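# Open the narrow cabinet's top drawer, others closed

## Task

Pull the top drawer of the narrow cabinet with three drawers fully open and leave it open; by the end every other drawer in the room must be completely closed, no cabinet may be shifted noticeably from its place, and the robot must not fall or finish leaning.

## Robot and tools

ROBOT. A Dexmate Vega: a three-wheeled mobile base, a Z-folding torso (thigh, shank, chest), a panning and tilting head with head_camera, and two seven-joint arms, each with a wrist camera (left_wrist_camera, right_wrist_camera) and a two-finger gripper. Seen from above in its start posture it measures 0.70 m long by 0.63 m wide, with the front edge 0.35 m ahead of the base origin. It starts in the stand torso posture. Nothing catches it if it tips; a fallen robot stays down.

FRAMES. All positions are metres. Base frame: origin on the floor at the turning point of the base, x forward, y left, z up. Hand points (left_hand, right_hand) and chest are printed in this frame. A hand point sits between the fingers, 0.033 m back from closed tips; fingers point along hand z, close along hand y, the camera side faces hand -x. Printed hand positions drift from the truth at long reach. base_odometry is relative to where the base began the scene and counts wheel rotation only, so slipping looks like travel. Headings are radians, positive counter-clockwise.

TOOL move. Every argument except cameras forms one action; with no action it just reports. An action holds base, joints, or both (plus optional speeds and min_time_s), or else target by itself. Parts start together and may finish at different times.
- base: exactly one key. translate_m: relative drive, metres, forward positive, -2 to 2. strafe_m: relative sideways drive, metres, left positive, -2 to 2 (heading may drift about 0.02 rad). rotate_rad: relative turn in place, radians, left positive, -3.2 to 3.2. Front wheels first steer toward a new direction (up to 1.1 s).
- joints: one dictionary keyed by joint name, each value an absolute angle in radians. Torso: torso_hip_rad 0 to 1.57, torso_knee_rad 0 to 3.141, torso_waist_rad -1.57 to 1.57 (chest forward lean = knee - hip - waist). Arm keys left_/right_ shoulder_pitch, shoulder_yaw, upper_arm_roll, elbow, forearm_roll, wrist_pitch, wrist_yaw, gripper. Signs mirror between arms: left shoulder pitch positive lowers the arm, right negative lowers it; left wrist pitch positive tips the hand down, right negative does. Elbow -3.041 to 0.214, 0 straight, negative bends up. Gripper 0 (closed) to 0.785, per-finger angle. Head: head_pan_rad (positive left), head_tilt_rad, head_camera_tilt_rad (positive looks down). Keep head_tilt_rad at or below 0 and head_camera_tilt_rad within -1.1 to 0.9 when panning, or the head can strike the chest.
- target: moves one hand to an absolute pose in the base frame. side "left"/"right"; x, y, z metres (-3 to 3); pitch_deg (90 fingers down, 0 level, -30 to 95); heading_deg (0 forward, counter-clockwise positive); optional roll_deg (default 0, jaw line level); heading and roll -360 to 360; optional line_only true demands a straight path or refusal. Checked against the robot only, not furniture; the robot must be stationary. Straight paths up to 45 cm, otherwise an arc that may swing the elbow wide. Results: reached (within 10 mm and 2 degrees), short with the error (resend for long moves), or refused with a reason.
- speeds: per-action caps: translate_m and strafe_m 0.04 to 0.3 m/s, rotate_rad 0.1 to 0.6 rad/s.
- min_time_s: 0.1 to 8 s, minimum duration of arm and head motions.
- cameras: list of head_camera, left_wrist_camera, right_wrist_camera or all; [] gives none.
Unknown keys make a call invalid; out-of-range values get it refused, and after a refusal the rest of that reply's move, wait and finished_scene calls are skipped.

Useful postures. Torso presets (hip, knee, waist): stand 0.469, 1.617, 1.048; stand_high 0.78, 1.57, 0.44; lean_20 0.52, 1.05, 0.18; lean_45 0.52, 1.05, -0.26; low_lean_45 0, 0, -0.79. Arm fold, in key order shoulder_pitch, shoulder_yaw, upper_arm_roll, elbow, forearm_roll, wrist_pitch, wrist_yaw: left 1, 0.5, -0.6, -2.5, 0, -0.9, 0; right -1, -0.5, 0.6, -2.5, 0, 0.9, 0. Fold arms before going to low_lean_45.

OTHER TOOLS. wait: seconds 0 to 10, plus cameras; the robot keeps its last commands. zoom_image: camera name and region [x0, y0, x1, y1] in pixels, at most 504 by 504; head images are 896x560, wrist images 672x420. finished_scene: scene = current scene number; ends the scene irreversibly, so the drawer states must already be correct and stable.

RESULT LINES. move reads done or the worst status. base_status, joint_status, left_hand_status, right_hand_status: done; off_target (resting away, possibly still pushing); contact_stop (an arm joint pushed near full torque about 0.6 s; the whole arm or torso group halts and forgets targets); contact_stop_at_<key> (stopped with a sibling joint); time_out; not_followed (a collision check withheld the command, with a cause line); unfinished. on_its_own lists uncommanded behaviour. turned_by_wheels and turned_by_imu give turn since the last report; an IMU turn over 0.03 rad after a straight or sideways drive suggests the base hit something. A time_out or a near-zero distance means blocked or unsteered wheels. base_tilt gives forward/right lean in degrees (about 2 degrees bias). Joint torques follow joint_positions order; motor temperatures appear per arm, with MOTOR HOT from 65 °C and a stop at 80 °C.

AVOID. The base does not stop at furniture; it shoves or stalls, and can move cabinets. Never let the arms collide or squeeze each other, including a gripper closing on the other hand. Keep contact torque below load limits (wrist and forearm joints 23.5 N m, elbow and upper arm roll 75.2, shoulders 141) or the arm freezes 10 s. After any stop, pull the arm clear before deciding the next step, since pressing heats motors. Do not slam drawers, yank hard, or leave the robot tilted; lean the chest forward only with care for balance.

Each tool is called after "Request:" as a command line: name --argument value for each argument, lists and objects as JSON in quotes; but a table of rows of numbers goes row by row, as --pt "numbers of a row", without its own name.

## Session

Request:
move --joints '{"head_pan_rad":-1.5,"head_camera_tilt_rad":0.3}'

Request:
move --joints '{"head_pan_rad":0,"head_camera_tilt_rad":0.3}' --cameras '["head_camera"]'

Request:
move --joints '{"head_pan_rad":1.5}' --cameras '["head_camera"]'

Request:
move --joints '{"head_pan_rad":2.75}' --cameras '["head_camera"]'

Scene clock: 1.67 s.
Joint torques (N m): left_arm=[5.29 0.47 -1.05 -2.74 0.26 -1.93 -0.11] | right_arm=[-4.79 -0.79 0.22 -1.64 0.11 1.51 0.07]
Motor temperatures (°C): left_arm=[31 31 31 26 40 35 41] | right_arm=[30 27 32 31 36 36 33]
move: done
base_odometry: x=+0.000 y=+0.000 heading=+0.000
turned_by_wheels: +0.000
turned_by_imu: +0.000
base_tilt: forward=+0.0 right=+0.8
base_status: not commanded
joint_positions: torso_hip_rad=+0.469 torso_knee_rad=+1.617 torso_waist_rad=+1.048 left_shoulder_pitch_rad=+2.199 left_shoulder_yaw_rad=+0.008 left_upper_arm_roll_rad=-0.009 left_elbow_rad=-1.083 left_forearm_roll_rad=+0.016 left_wrist_pitch_rad=-0.484 left_wrist_yaw_rad=+0.004 left_gripper_rad=+0.005 right_shoulder_pitch_rad=-2.209 right_shoulder_yaw_rad=+0.017 right_upper_arm_roll_rad=-0.013 right_elbow_rad=-1.119 right_forearm_roll_rad=-0.015 right_wrist_pitch_rad=+0.484 right_wrist_yaw_rad=-0.019 right_gripper_rad=+0.005 head_pan_rad=-1.500 head_tilt_rad=+0.000 head_camera_tilt_rad=+0.300
joint_status: all done
chest: x=-0.0111 y=+0.0000 z=+1.4155 quat_wxyz=(+0.999, +0.000, +0.050, +0.000) (m; base frame)
left_hand: x=+0.1862 y=+0.2374 z=+0.5952 quat_wxyz=(+0.407, +0.009, +0.913, +0.007) pitch_deg=+41.9 heading_deg=+0.4 roll_deg=+1.6 back=up (m; base frame)
right_hand: x=+0.1977 y=-0.2171 z=+0.6067 quat_wxyz=(+0.419, +0.002, +0.908, +0.001) pitch_deg=+40.4 heading_deg=+0.0 roll_deg=+0.2 back=up (m; base frame)
pictures: head_camera, left_wrist_camera, right_wrist_camera

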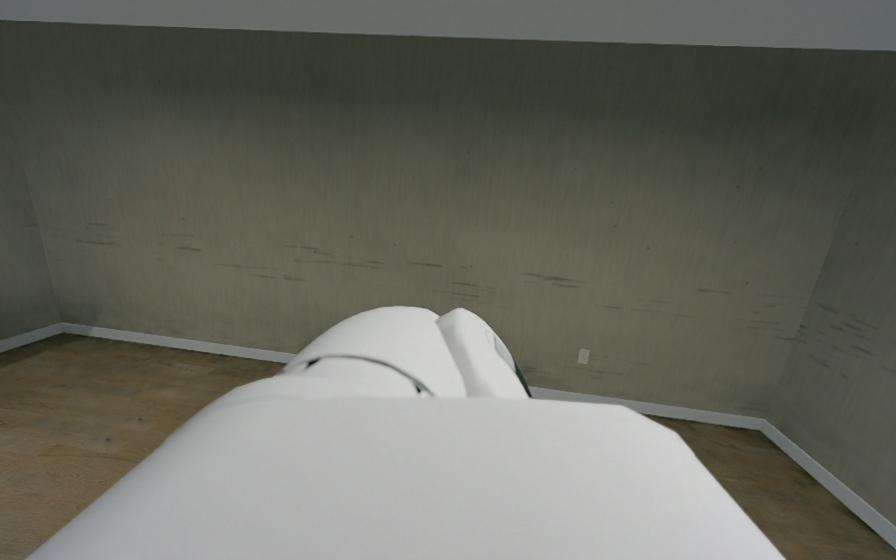

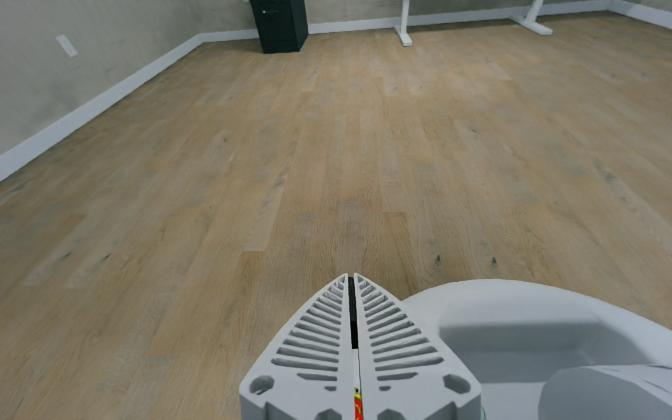

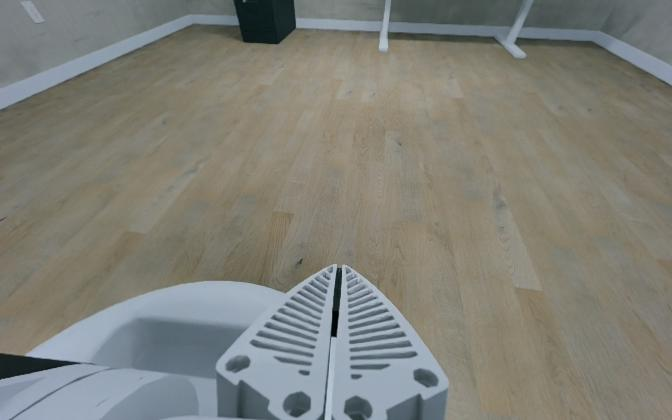

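Scene clock: 3.33 s.
Joint torques (N m): left_arm=[4.48 -2.05 -1.42 -1.46 0.01 -1.51 -0.2] | right_arm=[-4.12 -0.49 0.29 -2.57 0.05 2.6 -0.01]
Motor temperatures (°C): left_arm=[31 31 31 26 40 35 41] | right_arm=[30 27 32 31 36 36 33]
move: done
base_odometry: x=+0.000 y=+0.000 heading=+0.000
turned_by_wheels: +0.000
turned_by_imu: +0.000
base_tilt: forward=+0.0 right=+0.7
base_status: not commanded
joint_positions: torso_hip_rad=+0.469 torso_knee_rad=+1.617 torso_waist_rad=+1.048 left_shoulder_pitch_rad=+2.199 left_shoulder_yaw_rad=+0.008 left_upper_arm_roll_rad=-0.009 left_elbow_rad=-1.083 left_forearm_roll_rad=+0.016 left_wrist_pitch_rad=-0.484 left_wrist_yaw_rad=+0.004 left_gripper_rad=+0.005 right_shoulder_pitch_rad=-2.209 right_shoulder_yaw_rad=+0.017 right_upper_arm_roll_rad=-0.013 right_elbow_rad=-1.119 right_forearm_roll_rad=-0.015 right_wrist_pitch_rad=+0.484 right_wrist_yaw_rad=-0.019 right_gripper_rad=+0.005 head_pan_rad=+0.000 head_tilt_rad=+0.000 head_camera_tilt_rad=+0.300
joint_status: all done
chest: x=-0.0111 y=+0.0000 z=+1.4155 quat_wxyz=(+0.999, +0.000, +0.050, +0.000) (m; base frame)
left_hand: x=+0.1862 y=+0.2374 z=+0.5952 quat_wxyz=(+0.407, +0.009, +0.913, +0.007) pitch_deg=+41.9 heading_deg=+0.4 roll_deg=+1.6 back=up (m; base frame)
right_hand: x=+0.1977 y=-0.2171 z=+0.6067 quat_wxyz=(+0.419, +0.002, +0.908, +0.001) pitch_deg=+40.4 heading_deg=+0.0 roll_deg=+0.2 back=up (m; base frame)
pictures: head_camera

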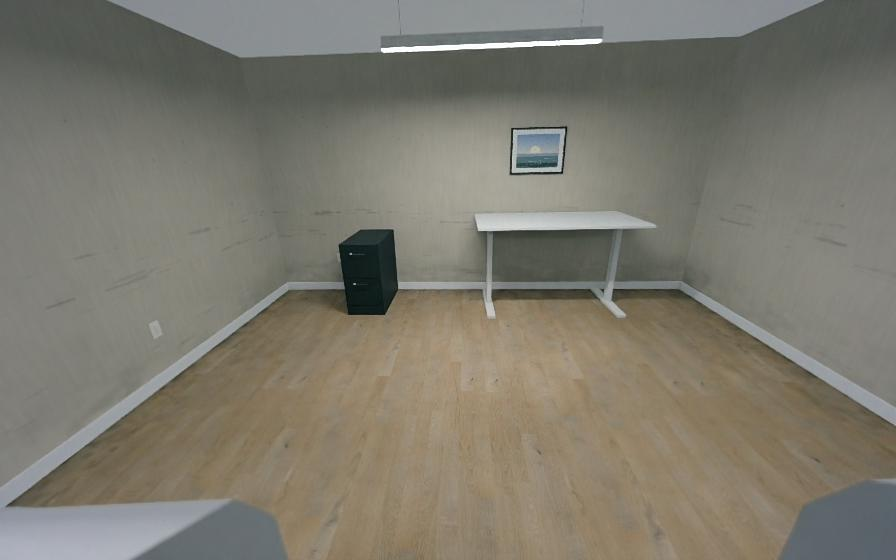

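Scene clock: 5.00 s.
Joint torques (N m): left_arm=[6.63 1.18 -1.41 -3.52 -0.16 -2.59 -0.12] | right_arm=[-5.13 -1.41 0.12 -2.3 0.03 2.12 -0.02]
Motor temperatures (°C): left_arm=[31 31 31 26 40 35 41] | right_arm=[30 27 32 31 36 36 33]
move: done
base_odometry: x=+0.000 y=+0.000 heading=+0.000
turned_by_wheels: +0.000
turned_by_imu: +0.000
base_tilt: forward=+0.1 right=+0.7
base_status: not commanded
joint_positions: torso_hip_rad=+0.469 torso_knee_rad=+1.617 torso_waist_rad=+1.048 left_shoulder_pitch_rad=+2.199 left_shoulder_yaw_rad=+0.008 left_upper_arm_roll_rad=-0.009 left_elbow_rad=-1.083 left_forearm_roll_rad=+0.016 left_wrist_pitch_rad=-0.484 left_wrist_yaw_rad=+0.004 left_gripper_rad=+0.005 right_shoulder_pitch_rad=-2.209 right_shoulder_yaw_rad=+0.017 right_upper_arm_roll_rad=-0.013 right_elbow_rad=-1.119 right_forearm_roll_rad=-0.015 right_wrist_pitch_rad=+0.484 right_wrist_yaw_rad=-0.019 right_gripper_rad=+0.005 head_pan_rad=+1.500 head_tilt_rad=+0.000 head_camera_tilt_rad=+0.300
joint_status: all done
chest: x=-0.0111 y=+0.0000 z=+1.4155 quat_wxyz=(+0.999, +0.000, +0.050, +0.000) (m; base frame)
left_hand: x=+0.1862 y=+0.2374 z=+0.5952 quat_wxyz=(+0.407, +0.009, +0.913, +0.007) pitch_deg=+41.9 heading_deg=+0.4 roll_deg=+1.6 back=up (m; base frame)
right_hand: x=+0.1977 y=-0.2171 z=+0.6067 quat_wxyz=(+0.419, +0.002, +0.908, +0.001) pitch_deg=+40.4 heading_deg=+0.0 roll_deg=+0.2 back=up (m; base frame)
pictures: head_camera

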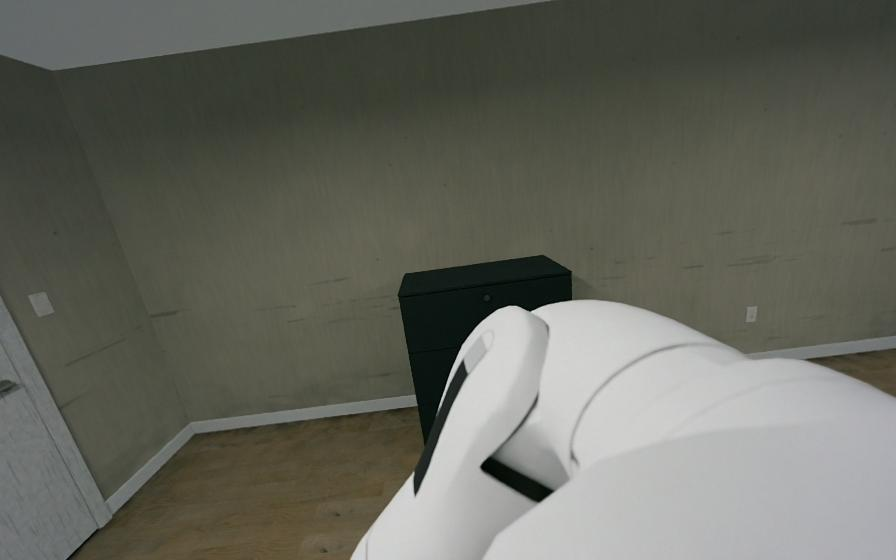

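Scene clock: 6.50 s.
Joint torques (N m): left_arm=[5.04 0.29 -0.71 -3.21 0.16 -1.55 -0.24] | right_arm=[-4.75 -1.12 0.73 -2.42 0.17 2.43 -0.2]
Motor temperatures (°C): left_arm=[31 31 31 26 40 35 41] | right_arm=[30 27 32 31 36 36 33]
move: done
base_odometry: x=+0.000 y=+0.000 heading=+0.000
turned_by_wheels: +0.000
turned_by_imu: +0.000
base_tilt: forward=+0.1 right=+0.7
base_status: not commanded
joint_positions: torso_hip_rad=+0.469 torso_knee_rad=+1.617 torso_waist_rad=+1.048 left_shoulder_pitch_rad=+2.199 left_shoulder_yaw_rad=+0.008 left_upper_arm_roll_rad=-0.009 left_elbow_rad=-1.083 left_forearm_roll_rad=+0.016 left_wrist_pitch_rad=-0.484 left_wrist_yaw_rad=+0.004 left_gripper_rad=+0.005 right_shoulder_pitch_rad=-2.209 right_shoulder_yaw_rad=+0.017 right_upper_arm_roll_rad=-0.013 right_elbow_rad=-1.119 right_forearm_roll_rad=-0.015 right_wrist_pitch_rad=+0.484 right_wrist_yaw_rad=-0.019 right_gripper_rad=+0.005 head_pan_rad=+2.750 head_tilt_rad=+0.000 head_camera_tilt_rad=+0.300
joint_status: all done
chest: x=-0.0111 y=+0.0000 z=+1.4155 quat_wxyz=(+0.999, +0.000, +0.050, +0.000) (m; base frame)
left_hand: x=+0.1862 y=+0.2374 z=+0.5952 quat_wxyz=(+0.407, +0.009, +0.913, +0.007) pitch_deg=+41.9 heading_deg=+0.4 roll_deg=+1.6 back=up (m; base frame)
right_hand: x=+0.1977 y=-0.2171 z=+0.6067 quat_wxyz=(+0.419, +0.002, +0.908, +0.001) pitch_deg=+40.4 heading_deg=+0.0 roll_deg=+0.2 back=up (m; base frame)
pictures: head_camera

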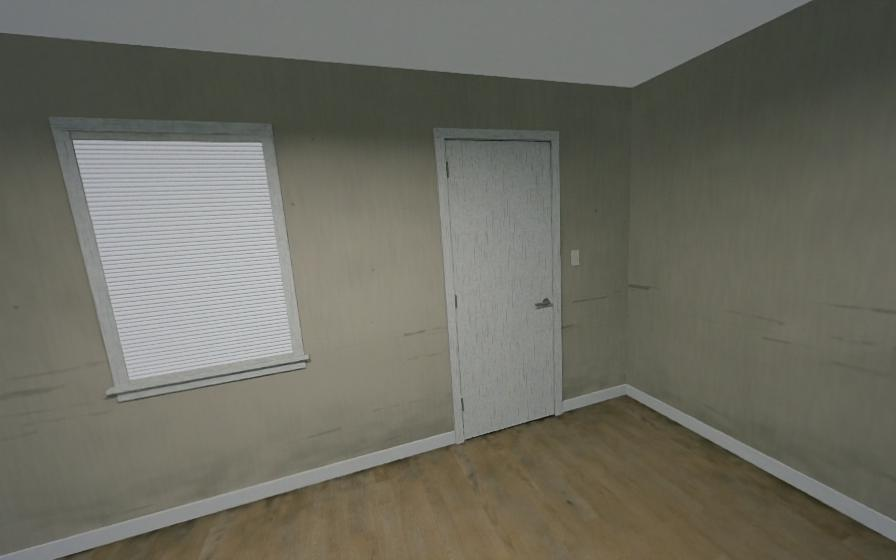

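Request:
move --base '{"rotate_rad":-1.5}' --joints '{"head_pan_rad":0,"head_camera_tilt_rad":0.4}' --cameras '["head_camera"]'

Scene clock: 10.90 s.
Joint torques (N m): left_arm=[6.12 0.42 -0.62 -2.39 0.25 -1.17 0.09] | right_arm=[-4.38 -0.41 0.4 -1.99 0.12 2.96 -0.13]
Motor temperatures (°C): left_arm=[31 31 31 26 40 35 41] | right_arm=[30 27 32 31 36 36 33]
move: done
base_odometry: x=+0.002 y=+0.001 heading=-1.504
turned_by_wheels: -1.504
turned_by_imu: -1.496
base_tilt: forward=+0.0 right=+0.7
base_status: done
joint_positions: torso_hip_rad=+0.469 torso_knee_rad=+1.617 torso_waist_rad=+1.048 left_shoulder_pitch_rad=+2.199 left_shoulder_yaw_rad=+0.008 left_upper_arm_roll_rad=-0.009 left_elbow_rad=-1.083 left_forearm_roll_rad=+0.016 left_wrist_pitch_rad=-0.484 left_wrist_yaw_rad=+0.004 left_gripper_rad=+0.005 right_shoulder_pitch_rad=-2.209 right_shoulder_yaw_rad=+0.017 right_upper_arm_roll_rad=-0.013 right_elbow_rad=-1.119 right_forearm_roll_rad=-0.015 right_wrist_pitch_rad=+0.484 right_wrist_yaw_rad=-0.019 right_gripper_rad=+0.005 head_pan_rad=+0.000 head_tilt_rad=+0.000 head_camera_tilt_rad=+0.400
joint_status: all done
chest: x=-0.0111 y=+0.0000 z=+1.4155 quat_wxyz=(+0.999, +0.000, +0.050, +0.000) (m; base frame)
left_hand: x=+0.1862 y=+0.2374 z=+0.5952 quat_wxyz=(+0.407, +0.009, +0.913, +0.007) pitch_deg=+41.9 heading_deg=+0.4 roll_deg=+1.6 back=up (m; base frame)
right_hand: x=+0.1977 y=-0.2171 z=+0.6067 quat_wxyz=(+0.419, +0.002, +0.908, +0.001) pitch_deg=+40.4 heading_deg=+0.0 roll_deg=+0.2 back=up (m; base frame)
pictures: head_camera

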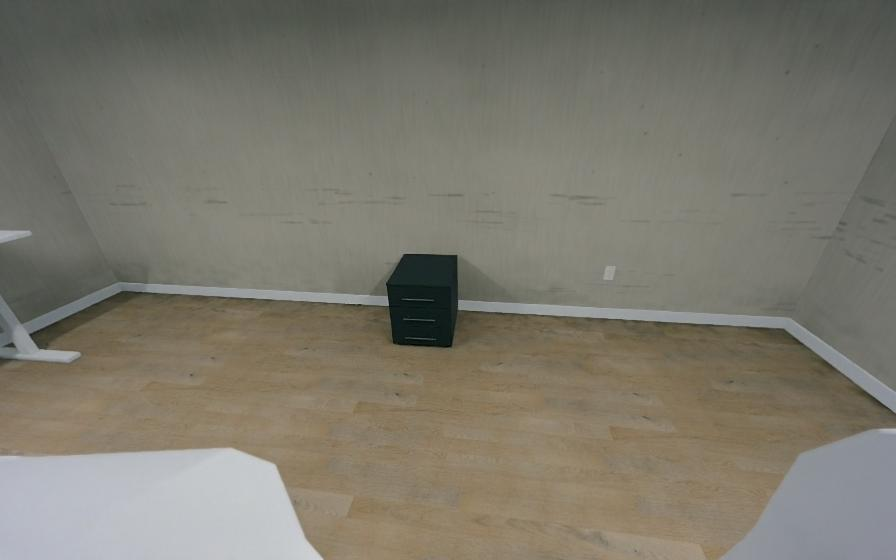

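Request:
move --base '{"rotate_rad":-0.1}' --joints '{"left_shoulder_pitch_rad":1.167,"left_shoulder_yaw_rad":-0.005,"left_upper_arm_roll_rad":0.528,"left_elbow_rad":-0.736,"left_forearm_roll_rad":1.166,"left_wrist_pitch_rad":0.35,"left_wrist_yaw_rad":0.74,"left_gripper_rad":0.5,"right_shoulder_pitch_rad":-2.3,"right_elbow_rad":-1.5}' --cameras '[]'

Request:
move --base '{"strafe_m":0.22}' --joints '{"torso_hip_rad":0.05,"torso_knee_rad":0.75,"torso_waist_rad":0.172,"head_camera_tilt_rad":0.2}' --cameras '["head_camera"]'

Request:
move --base '{"translate_m":0.9}' --cameras '["head_camera","left_wrist_camera"]'

Scene clock: 16.70 s.
Joint torques (N m): left_arm=[-25.75 -6.54 1 -5.94 1.43 -0.26 1.62] | right_arm=[-15.15 -0.99 -0.07 -6.2 0.01 3 0.02]
Motor temperatures (°C): left_arm=[31 31 31 26 40 35 41] | right_arm=[30 27 32 31 36 36 33]
move: done
base_odometry: x=+0.002 y=+0.001 heading=-1.604
turned_by_wheels: -0.100
turned_by_imu: -0.099
base_tilt: forward=+0.1 right=+0.8
base_status: done
joint_positions: torso_hip_rad=+0.469 torso_knee_rad=+1.617 torso_waist_rad=+1.048 left_shoulder_pitch_rad=+1.171 left_shoulder_yaw_rad=-0.005 left_upper_arm_roll_rad=+0.526 left_elbow_rad=-0.737 left_forearm_roll_rad=+1.162 left_wrist_pitch_rad=+0.347 left_wrist_yaw_rad=+0.737 left_gripper_rad=+0.500 right_shoulder_pitch_rad=-2.300 right_shoulder_yaw_rad=+0.017 right_upper_arm_roll_rad=-0.013 right_elbow_rad=-1.500 right_forearm_roll_rad=-0.015 right_wrist_pitch_rad=+0.484 right_wrist_yaw_rad=-0.019 right_gripper_rad=+0.005 head_pan_rad=+0.000 head_tilt_rad=+0.000 head_camera_tilt_rad=+0.400
joint_status: all done
chest: x=-0.0111 y=+0.0000 z=+1.4155 quat_wxyz=(+0.999, +0.000, +0.050, +0.000) (m; base frame)
left_hand: x=+0.7232 y=+0.1218 z=+0.9591 quat_wxyz=(+0.532, +0.464, +0.468, +0.531) pitch_deg=-7.5 heading_deg=+0.2 roll_deg=+89.7 (m; base frame)
right_hand: x=+0.3095 y=-0.2212 z=+0.7527 quat_wxyz=(+0.546, +0.005, +0.838, -0.001) pitch_deg=+23.8 heading_deg=-0.4 roll_deg=+0.2 back=up (m; base frame)
pictures: none
No camera images: "cameras" was empty.

Scene clock: 21.23 s.
Joint torques (N m): left_arm=[-13.75 -5.36 1.87 -4.64 0.97 0.26 1.37] | right_arm=[-24.72 -1.37 0.18 -2.43 0.21 2.34 -0.19]
Motor temperatures (°C): left_arm=[31 31 31 26 40 35 41] | right_arm=[30 27 32 31 36 36 33]
move: done
base_odometry: x=+0.221 y=-0.005 heading=-1.599
turned_by_wheels: +0.006
turned_by_imu: +0.003
base_tilt: forward=+0.1 right=+0.7
base_status: done
joint_positions: torso_hip_rad=+0.050 torso_knee_rad=+0.750 torso_waist_rad=+0.172 left_shoulder_pitch_rad=+1.167 left_shoulder_yaw_rad=-0.005 left_upper_arm_roll_rad=+0.528 left_elbow_rad=-0.736 left_forearm_roll_rad=+1.166 left_wrist_pitch_rad=+0.350 left_wrist_yaw_rad=+0.740 left_gripper_rad=+0.500 right_shoulder_pitch_rad=-2.300 right_shoulder_yaw_rad=+0.017 right_upper_arm_roll_rad=-0.013 right_elbow_rad=-1.500 right_forearm_roll_rad=-0.015 right_wrist_pitch_rad=+0.484 right_wrist_yaw_rad=-0.019 right_gripper_rad=+0.005 head_pan_rad=+0.000 head_tilt_rad=+0.000 head_camera_tilt_rad=+0.200
joint_status: all done
chest: x=+0.0812 y=+0.0000 z=+1.1561 quat_wxyz=(+0.965, +0.000, +0.261, +0.000) (m; base frame)
left_hand: x=+0.5622 y=+0.1209 z=+0.4386 quat_wxyz=(+0.422, +0.567, +0.567, +0.423) pitch_deg=+16.7 heading_deg=+0.1 roll_deg=-89.9 (m; base frame)
right_hand: x=+0.0979 y=-0.2212 z=+0.4201 quat_wxyz=(+0.356, +0.005, +0.935, -0.002) pitch_deg=+48.3 heading_deg=-0.6 roll_deg=+0.0 back=up (m; base frame)
pictures: head_camera

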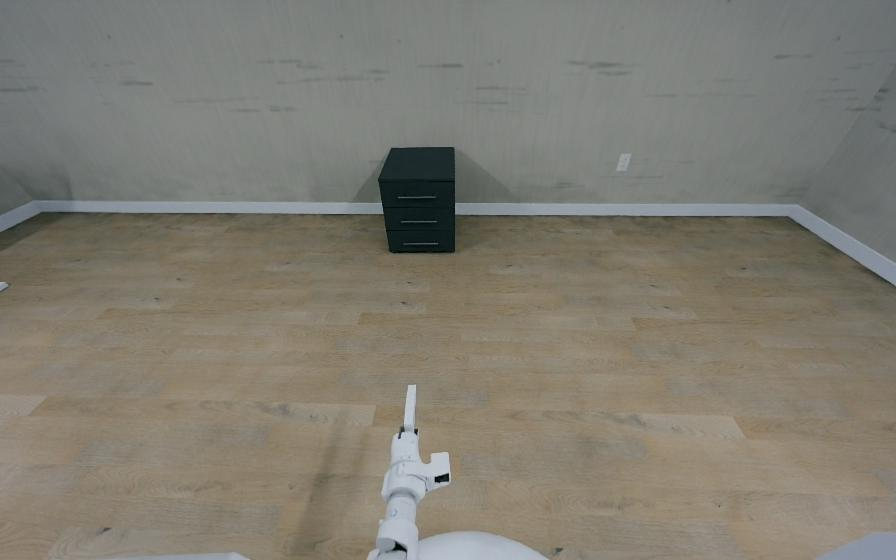

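Scene clock: 26.33 s.
Joint torques (N m): left_arm=[-11.68 -3.9 1.9 -3.44 1.11 0.14 1.27] | right_arm=[-24.19 -1.2 0.41 -2.59 0.06 2.64 -0.12]
Motor temperatures (°C): left_arm=[31 31 31 26 40 35 41] | right_arm=[30 27 32 31 36 36 33]
move: done
base_odometry: x=+0.196 y=-0.905 heading=-1.599
turned_by_wheels: -0.001
turned_by_imu: -0.003
base_tilt: forward=+0.1 right=+0.7
base_status: done
joint_positions: torso_hip_rad=+0.050 torso_knee_rad=+0.750 torso_waist_rad=+0.172 left_shoulder_pitch_rad=+1.167 left_shoulder_yaw_rad=-0.005 left_upper_arm_roll_rad=+0.528 left_elbow_rad=-0.736 left_forearm_roll_rad=+1.166 left_wrist_pitch_rad=+0.350 left_wrist_yaw_rad=+0.740 left_gripper_rad=+0.500 right_shoulder_pitch_rad=-2.300 right_shoulder_yaw_rad=+0.017 right_upper_arm_roll_rad=-0.013 right_elbow_rad=-1.500 right_forearm_roll_rad=-0.015 right_wrist_pitch_rad=+0.484 right_wrist_yaw_rad=-0.019 right_gripper_rad=+0.005 head_pan_rad=+0.000 head_tilt_rad=+0.000 head_camera_tilt_rad=+0.200
joint_status: not commanded
chest: x=+0.0813 y=+0.0000 z=+1.1561 quat_wxyz=(+0.965, +0.000, +0.261, +0.000) (m; base frame)
left_hand: x=+0.5623 y=+0.1209 z=+0.4385 quat_wxyz=(+0.422, +0.567, +0.567, +0.423) pitch_deg=+16.7 heading_deg=+0.1 roll_deg=-89.9 (m; base frame)
right_hand: x=+0.0979 y=-0.2212 z=+0.4200 quat_wxyz=(+0.356, +0.005, +0.935, -0.002) pitch_deg=+48.3 heading_deg=-0.6 roll_deg=+0.0 back=up (m; base frame)
pictures: head_camera, left_wrist_camera

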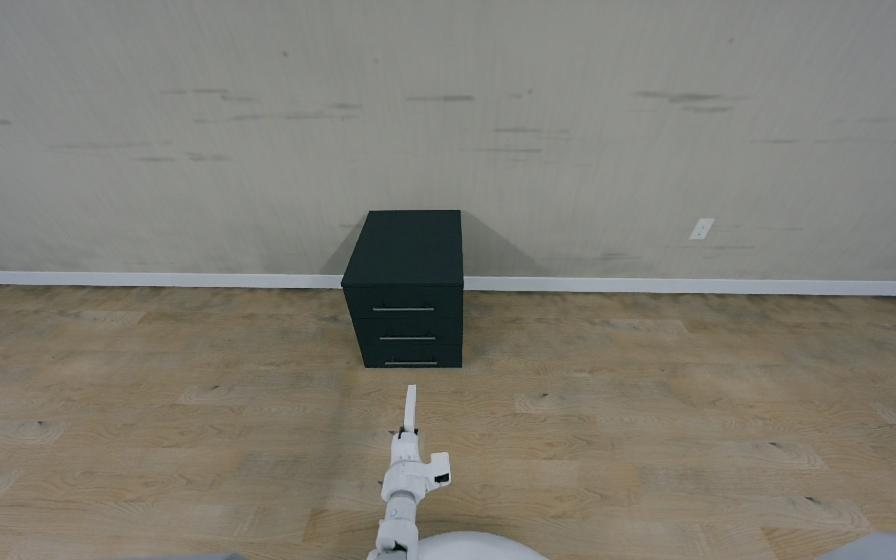

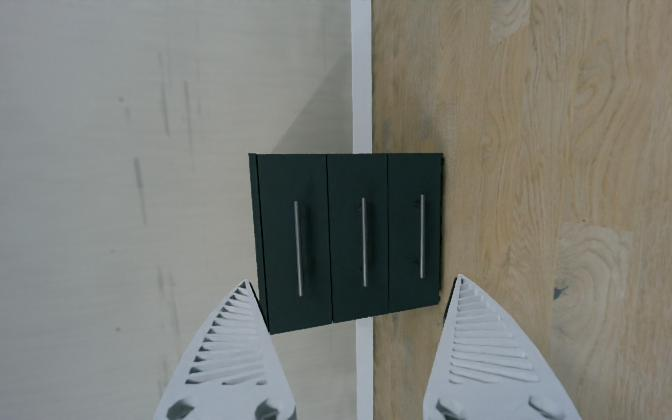

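Request:
move --base '{"translate_m":0.28}' --speeds '{"translate_m":0.2}' --cameras '["head_camera","left_wrist_camera"]'

Scene clock: 29.13 s.
Joint torques (N m): left_arm=[-11.62 -4.85 1.59 -3.53 0.99 -0.88 1.37] | right_arm=[-24.06 -1.54 0.26 -2.45 0.1 2.88 0.08]
Motor temperatures (°C): left_arm=[31 31 31 26 40 35 41] | right_arm=[30 27 32 31 36 36 33]
move: done
base_odometry: x=+0.188 y=-1.185 heading=-1.600
turned_by_wheels: -0.001
turned_by_imu: -0.001
base_tilt: forward=+0.1 right=+0.7
base_status: done
joint_positions: torso_hip_rad=+0.050 torso_knee_rad=+0.750 torso_waist_rad=+0.172 left_shoulder_pitch_rad=+1.167 left_shoulder_yaw_rad=-0.005 left_upper_arm_roll_rad=+0.528 left_elbow_rad=-0.736 left_forearm_roll_rad=+1.166 left_wrist_pitch_rad=+0.350 left_wrist_yaw_rad=+0.740 left_gripper_rad=+0.500 right_shoulder_pitch_rad=-2.300 right_shoulder_yaw_rad=+0.017 right_upper_arm_roll_rad=-0.013 right_elbow_rad=-1.500 right_forearm_roll_rad=-0.015 right_wrist_pitch_rad=+0.484 right_wrist_yaw_rad=-0.019 right_gripper_rad=+0.005 head_pan_rad=+0.000 head_tilt_rad=+0.000 head_camera_tilt_rad=+0.200
joint_status: not commanded
chest: x=+0.0813 y=+0.0000 z=+1.1561 quat_wxyz=(+0.965, +0.000, +0.261, +0.000) (m; base frame)
left_hand: x=+0.5623 y=+0.1209 z=+0.4385 quat_wxyz=(+0.422, +0.567, +0.567, +0.423) pitch_deg=+16.7 heading_deg=+0.1 roll_deg=-89.9 (m; base frame)
right_hand: x=+0.0979 y=-0.2212 z=+0.4200 quat_wxyz=(+0.356, +0.005, +0.935, -0.002) pitch_deg=+48.3 heading_deg=-0.6 roll_deg=+0.0 back=up (m; base frame)
pictures: head_camera, left_wrist_camera

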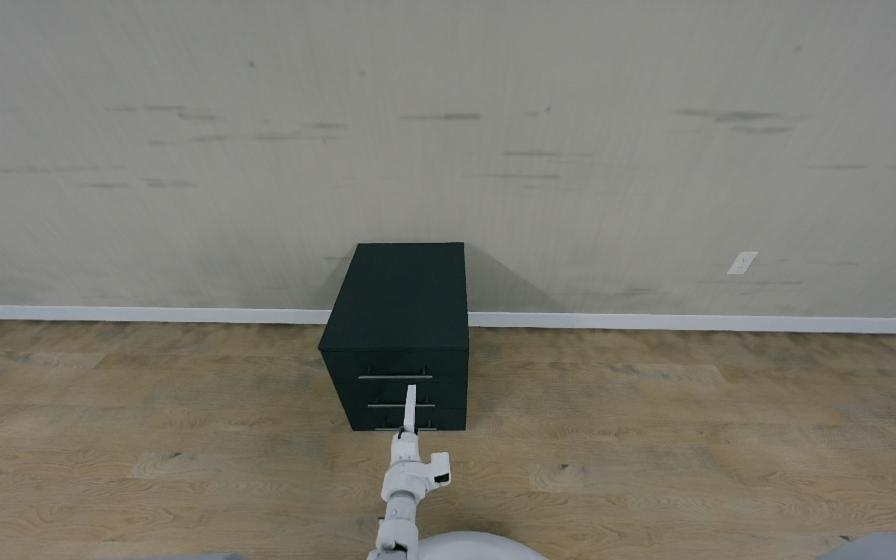

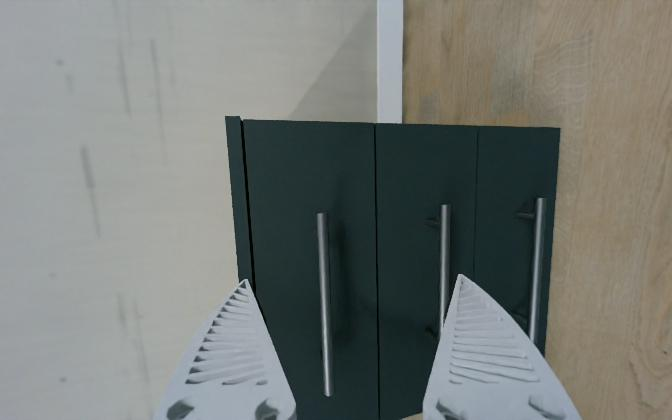

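Request:
move --base '{"translate_m":0.14}' --speeds '{"translate_m":0.08}' --cameras '["left_wrist_camera"]'

Request:
move --joints '{"left_gripper_rad":0.0}' --cameras '["head_camera","left_wrist_camera"]'

Request:
move --base '{"translate_m":-0.3}' --speeds '{"translate_m":0.1}' --cameras '["head_camera","left_wrist_camera"]'

Scene clock: 32.13 s.
Joint torques (N m): left_arm=[-17.56 -2.84 -1.97 0.61 -2.61 0.21 -6.01] | right_arm=[-23.11 -1.52 0.49 -1.55 -0.1 2.98 -0.27]
Motor temperatures (°C): left_arm=[31 31 31 26 40 35 41] | right_arm=[30 27 32 31 36 36 33]
move: done
base_odometry: x=+0.184 y=-1.325 heading=-1.601
turned_by_wheels: -0.001
turned_by_imu: -0.001
base_tilt: forward=+0.1 right=+0.7
base_status: done
joint_positions: torso_hip_rad=+0.050 torso_knee_rad=+0.750 torso_waist_rad=+0.172 left_shoulder_pitch_rad=+1.167 left_shoulder_yaw_rad=-0.005 left_upper_arm_roll_rad=+0.528 left_elbow_rad=-0.736 left_forearm_roll_rad=+1.167 left_wrist_pitch_rad=+0.350 left_wrist_yaw_rad=+0.743 left_gripper_rad=+0.500 right_shoulder_pitch_rad=-2.300 right_shoulder_yaw_rad=+0.017 right_upper_arm_roll_rad=-0.013 right_elbow_rad=-1.500 right_forearm_roll_rad=-0.015 right_wrist_pitch_rad=+0.484 right_wrist_yaw_rad=-0.019 right_gripper_rad=+0.005 head_pan_rad=+0.000 head_tilt_rad=+0.000 head_camera_tilt_rad=+0.200
joint_status: not commanded
chest: x=+0.0807 y=+0.0000 z=+1.1562 quat_wxyz=(+0.965, +0.000, +0.261, +0.000) (m; base frame)
left_hand: x=+0.5625 y=+0.1204 z=+0.4401 quat_wxyz=(+0.423, +0.567, +0.566, +0.424) pitch_deg=+16.4 heading_deg=+0.0 roll_deg=-89.9 (m; base frame)
right_hand: x=+0.0979 y=-0.2212 z=+0.4202 quat_wxyz=(+0.356, +0.005, +0.934, -0.002) pitch_deg=+48.3 heading_deg=-0.6 roll_deg=+0.0 back=up (m; base frame)
pictures: left_wrist_camera

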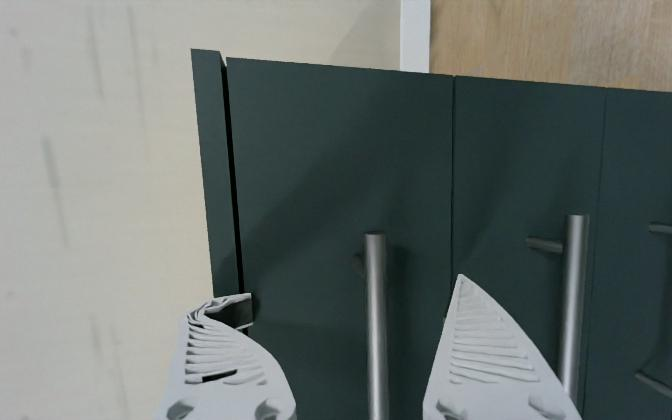

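Scene clock: 33.27 s.
Joint torques (N m): left_arm=[-15.65 -2.9 -2.76 -7.17 1.57 -0.24 2.92] | right_arm=[-24.34 -0.57 -0.07 -2.07 0.19 2.4 -0.18]
Motor temperatures (°C): left_arm=[31 31 31 26 40 35 41] | right_arm=[30 27 32 31 36 37 33]
move: done
base_odometry: x=+0.184 y=-1.325 heading=-1.601
turned_by_wheels: +0.000
turned_by_imu: +0.000
base_tilt: forward=+0.1 right=+0.7
base_status: not commanded
joint_positions: torso_hip_rad=+0.050 torso_knee_rad=+0.750 torso_waist_rad=+0.172 left_shoulder_pitch_rad=+1.167 left_shoulder_yaw_rad=-0.005 left_upper_arm_roll_rad=+0.528 left_elbow_rad=-0.736 left_forearm_roll_rad=+1.166 left_wrist_pitch_rad=+0.350 left_wrist_yaw_rad=+0.739 left_gripper_rad=+0.000 right_shoulder_pitch_rad=-2.300 right_shoulder_yaw_rad=+0.017 right_upper_arm_roll_rad=-0.013 right_elbow_rad=-1.500 right_forearm_roll_rad=-0.015 right_wrist_pitch_rad=+0.484 right_wrist_yaw_rad=-0.019 right_gripper_rad=+0.005 head_pan_rad=+0.000 head_tilt_rad=+0.000 head_camera_tilt_rad=+0.200
joint_status: all done
chest: x=+0.0813 y=+0.0000 z=+1.1561 quat_wxyz=(+0.965, +0.000, +0.261, +0.000) (m; base frame)
left_hand: x=+0.5620 y=+0.1207 z=+0.4381 quat_wxyz=(+0.422, +0.567, +0.567, +0.422) pitch_deg=+16.7 heading_deg=+0.0 roll_deg=-89.9 (m; base frame)
right_hand: x=+0.0979 y=-0.2212 z=+0.4200 quat_wxyz=(+0.356, +0.005, +0.935, -0.002) pitch_deg=+48.3 heading_deg=-0.6 roll_deg=+0.0 back=up (m; base frame)
pictures: head_camera, left_wrist_camera

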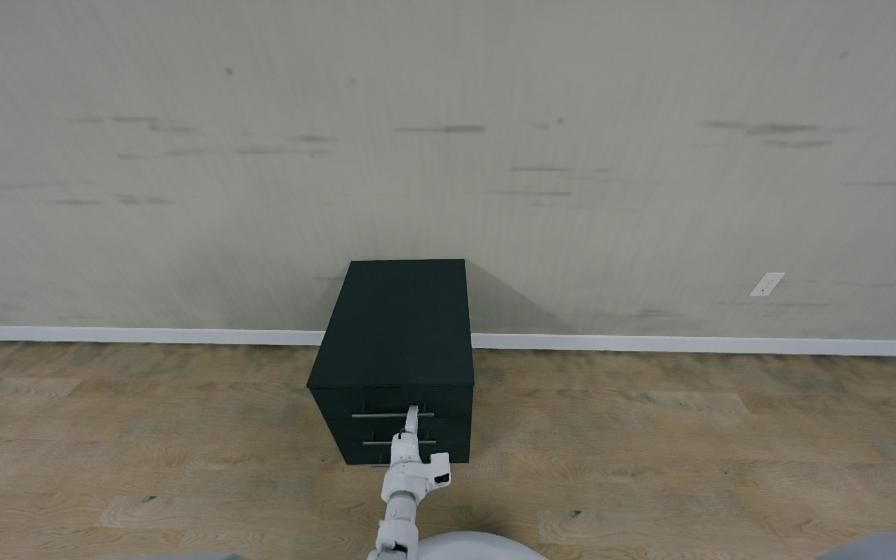

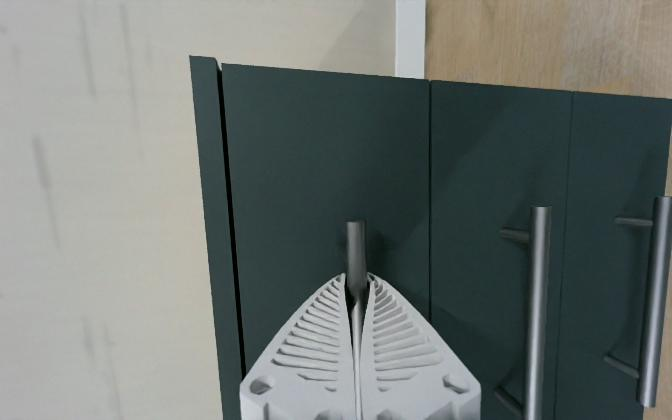

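Scene clock: 37.17 s.
Joint torques (N m): left_arm=[-11.33 -5.78 0.26 -8.25 2.86 -1.21 2.94] | right_arm=[-24.58 -1.9 0.1 -3.25 0.33 2.02 0.11]
Motor temperatures (°C): left_arm=[31 31 31 26 40 35 41] | right_arm=[30 27 32 31 36 37 33]
move: done
base_odometry: x=+0.193 y=-1.025 heading=-1.602
turned_by_wheels: -0.001
turned_by_imu: +0.000
base_tilt: forward=+0.1 right=+0.8
base_status: done
joint_positions: torso_hip_rad=+0.050 torso_knee_rad=+0.750 torso_waist_rad=+0.172 left_shoulder_pitch_rad=+1.167 left_shoulder_yaw_rad=-0.005 left_upper_arm_roll_rad=+0.528 left_elbow_rad=-0.736 left_forearm_roll_rad=+1.165 left_wrist_pitch_rad=+0.350 left_wrist_yaw_rad=+0.739 left_gripper_rad=+0.000 right_shoulder_pitch_rad=-2.300 right_shoulder_yaw_rad=+0.017 right_upper_arm_roll_rad=-0.013 right_elbow_rad=-1.500 right_forearm_roll_rad=-0.015 right_wrist_pitch_rad=+0.484 right_wrist_yaw_rad=-0.019 right_gripper_rad=+0.005 head_pan_rad=+0.000 head_tilt_rad=+0.000 head_camera_tilt_rad=+0.200
joint_status: not commanded
chest: x=+0.0813 y=+0.0000 z=+1.1561 quat_wxyz=(+0.965, +0.000, +0.261, +0.000) (m; base frame)
left_hand: x=+0.5620 y=+0.1211 z=+0.4381 quat_wxyz=(+0.421, +0.567, +0.567, +0.423) pitch_deg=+16.7 heading_deg=+0.1 roll_deg=-89.9 (m; base frame)
right_hand: x=+0.0979 y=-0.2212 z=+0.4200 quat_wxyz=(+0.356, +0.005, +0.935, -0.002) pitch_deg=+48.3 heading_deg=-0.6 roll_deg=+0.0 back=up (m; base frame)
pictures: head_camera, left_wrist_camera

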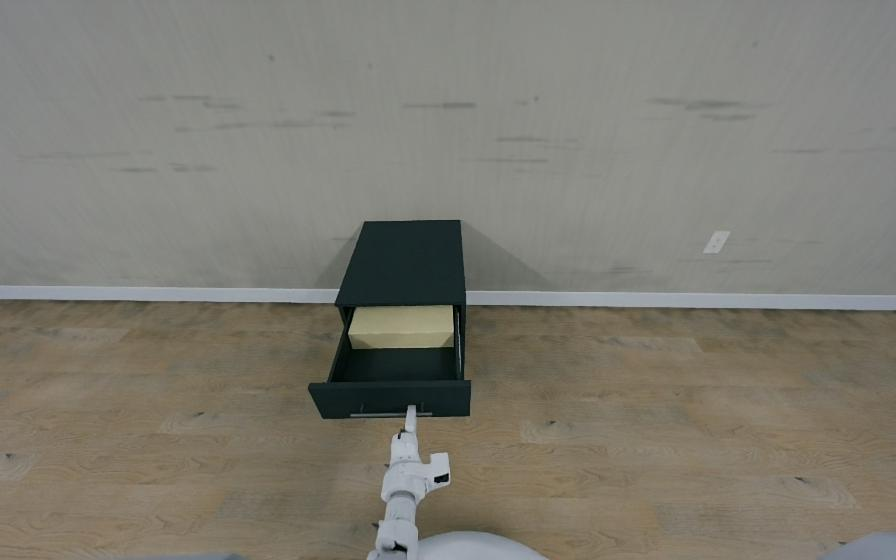

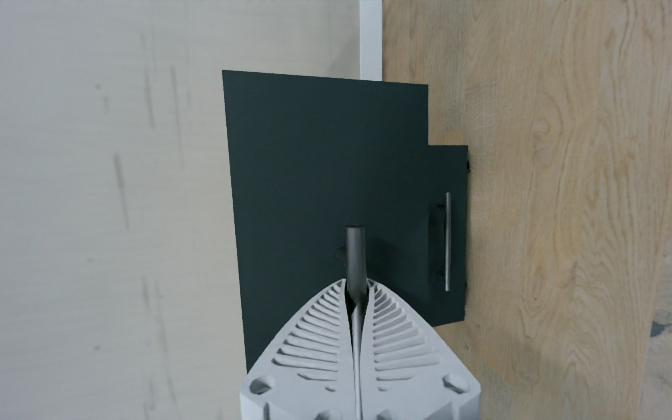

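Go to ~0.45 total, then verify slip.

Request:
move --base '{"translate_m":-0.09}' --speeds '{"translate_m":0.08}' --cameras '[]'

Request:
move --base '{"translate_m":-0.06}' --speeds '{"translate_m":0.05}' --cameras '["head_camera","left_wrist_camera"]'

Scene clock: 39.37 s.
Joint torques (N m): left_arm=[-6.72 -4.01 1.25 -3.78 1.73 -0.99 1.9] | right_arm=[-23.19 -1.64 -0.06 -3.78 0.04 1.8 0.09]
Motor temperatures (°C): left_arm=[31 31 31 26 40 35 41] | right_arm=[30 27 32 31 36 37 33]
move: done
base_odometry: x=+0.196 y=-0.935 heading=-1.602
turned_by_wheels: -0.001
turned_by_imu: -0.001
base_tilt: forward=+0.0 right=+0.8
base_status: done
joint_positions: torso_hip_rad=+0.050 torso_knee_rad=+0.750 torso_waist_rad=+0.172 left_shoulder_pitch_rad=+1.167 left_shoulder_yaw_rad=-0.005 left_upper_arm_roll_rad=+0.528 left_elbow_rad=-0.736 left_forearm_roll_rad=+1.166 left_wrist_pitch_rad=+0.350 left_wrist_yaw_rad=+0.740 left_gripper_rad=+0.000 right_shoulder_pitch_rad=-2.300 right_shoulder_yaw_rad=+0.017 right_upper_arm_roll_rad=-0.013 right_elbow_rad=-1.500 right_forearm_roll_rad=-0.015 right_wrist_pitch_rad=+0.484 right_wrist_yaw_rad=-0.019 right_gripper_rad=+0.005 head_pan_rad=+0.000 head_tilt_rad=+0.000 head_camera_tilt_rad=+0.200
joint_status: not commanded
chest: x=+0.0813 y=+0.0000 z=+1.1561 quat_wxyz=(+0.965, +0.000, +0.261, +0.000) (m; base frame)
left_hand: x=+0.5623 y=+0.1210 z=+0.4385 quat_wxyz=(+0.422, +0.567, +0.567, +0.423) pitch_deg=+16.7 heading_deg=+0.1 roll_deg=-89.9 (m; base frame)
right_hand: x=+0.0979 y=-0.2212 z=+0.4200 quat_wxyz=(+0.356, +0.005, +0.935, -0.002) pitch_deg=+48.3 heading_deg=-0.6 roll_deg=+0.0 back=up (m; base frame)
pictures: none
No camera images: "cameras" was empty.

Scene clock: 41.30 s.
Joint torques (N m): left_arm=[-6.33 -6.11 0.97 -5.34 0.98 -0.17 1.12] | right_arm=[-24.43 -0.35 -0.27 -2.85 0.09 2.28 -0.07]
Motor temperatures (°C): left_arm=[31 31 31 26 40 35 41] | right_arm=[30 27 32 31 36 37 33]
move: done
base_odometry: x=+0.198 y=-0.875 heading=-1.603
turned_by_wheels: -0.001
turned_by_imu: -0.001
base_tilt: forward=+0.0 right=+0.7
base_status: done
joint_positions: torso_hip_rad=+0.050 torso_knee_rad=+0.750 torso_waist_rad=+0.172 left_shoulder_pitch_rad=+1.167 left_shoulder_yaw_rad=-0.005 left_upper_arm_roll_rad=+0.528 left_elbow_rad=-0.736 left_forearm_roll_rad=+1.166 left_wrist_pitch_rad=+0.350 left_wrist_yaw_rad=+0.740 left_gripper_rad=+0.000 right_shoulder_pitch_rad=-2.300 right_shoulder_yaw_rad=+0.017 right_upper_arm_roll_rad=-0.013 right_elbow_rad=-1.500 right_forearm_roll_rad=-0.015 right_wrist_pitch_rad=+0.484 right_wrist_yaw_rad=-0.019 right_gripper_rad=+0.005 head_pan_rad=+0.000 head_tilt_rad=+0.000 head_camera_tilt_rad=+0.200
joint_status: not commanded
chest: x=+0.0812 y=+0.0000 z=+1.1561 quat_wxyz=(+0.965, +0.000, +0.261, +0.000) (m; base frame)
left_hand: x=+0.5624 y=+0.1209 z=+0.4387 quat_wxyz=(+0.422, +0.567, +0.567, +0.423) pitch_deg=+16.6 heading_deg=+0.1 roll_deg=-89.9 (m; base frame)
right_hand: x=+0.0979 y=-0.2212 z=+0.4200 quat_wxyz=(+0.356, +0.005, +0.935, -0.002) pitch_deg=+48.3 heading_deg=-0.6 roll_deg=+0.0 back=up (m; base frame)
pictures: head_camera, left_wrist_camera

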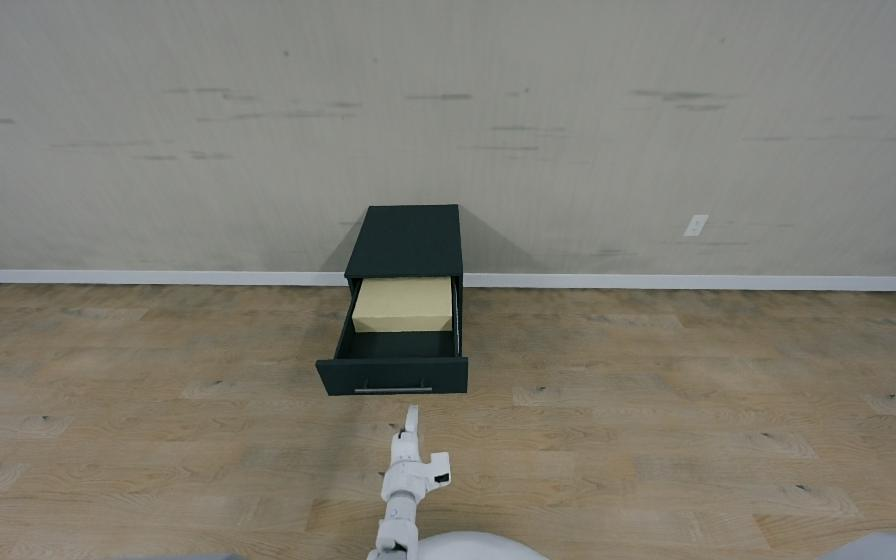

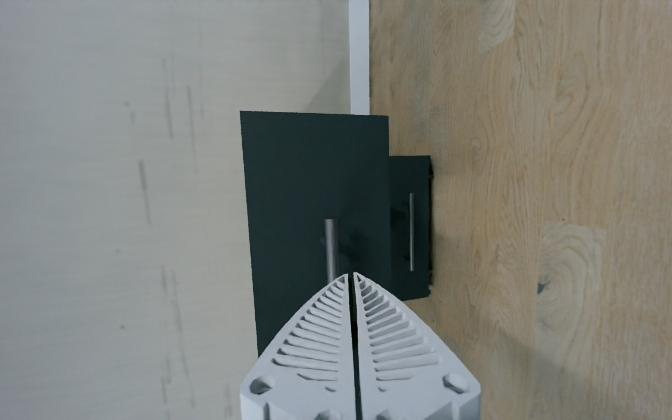

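Request:
finished_scene --scene 3

The scene is finished: the task was done.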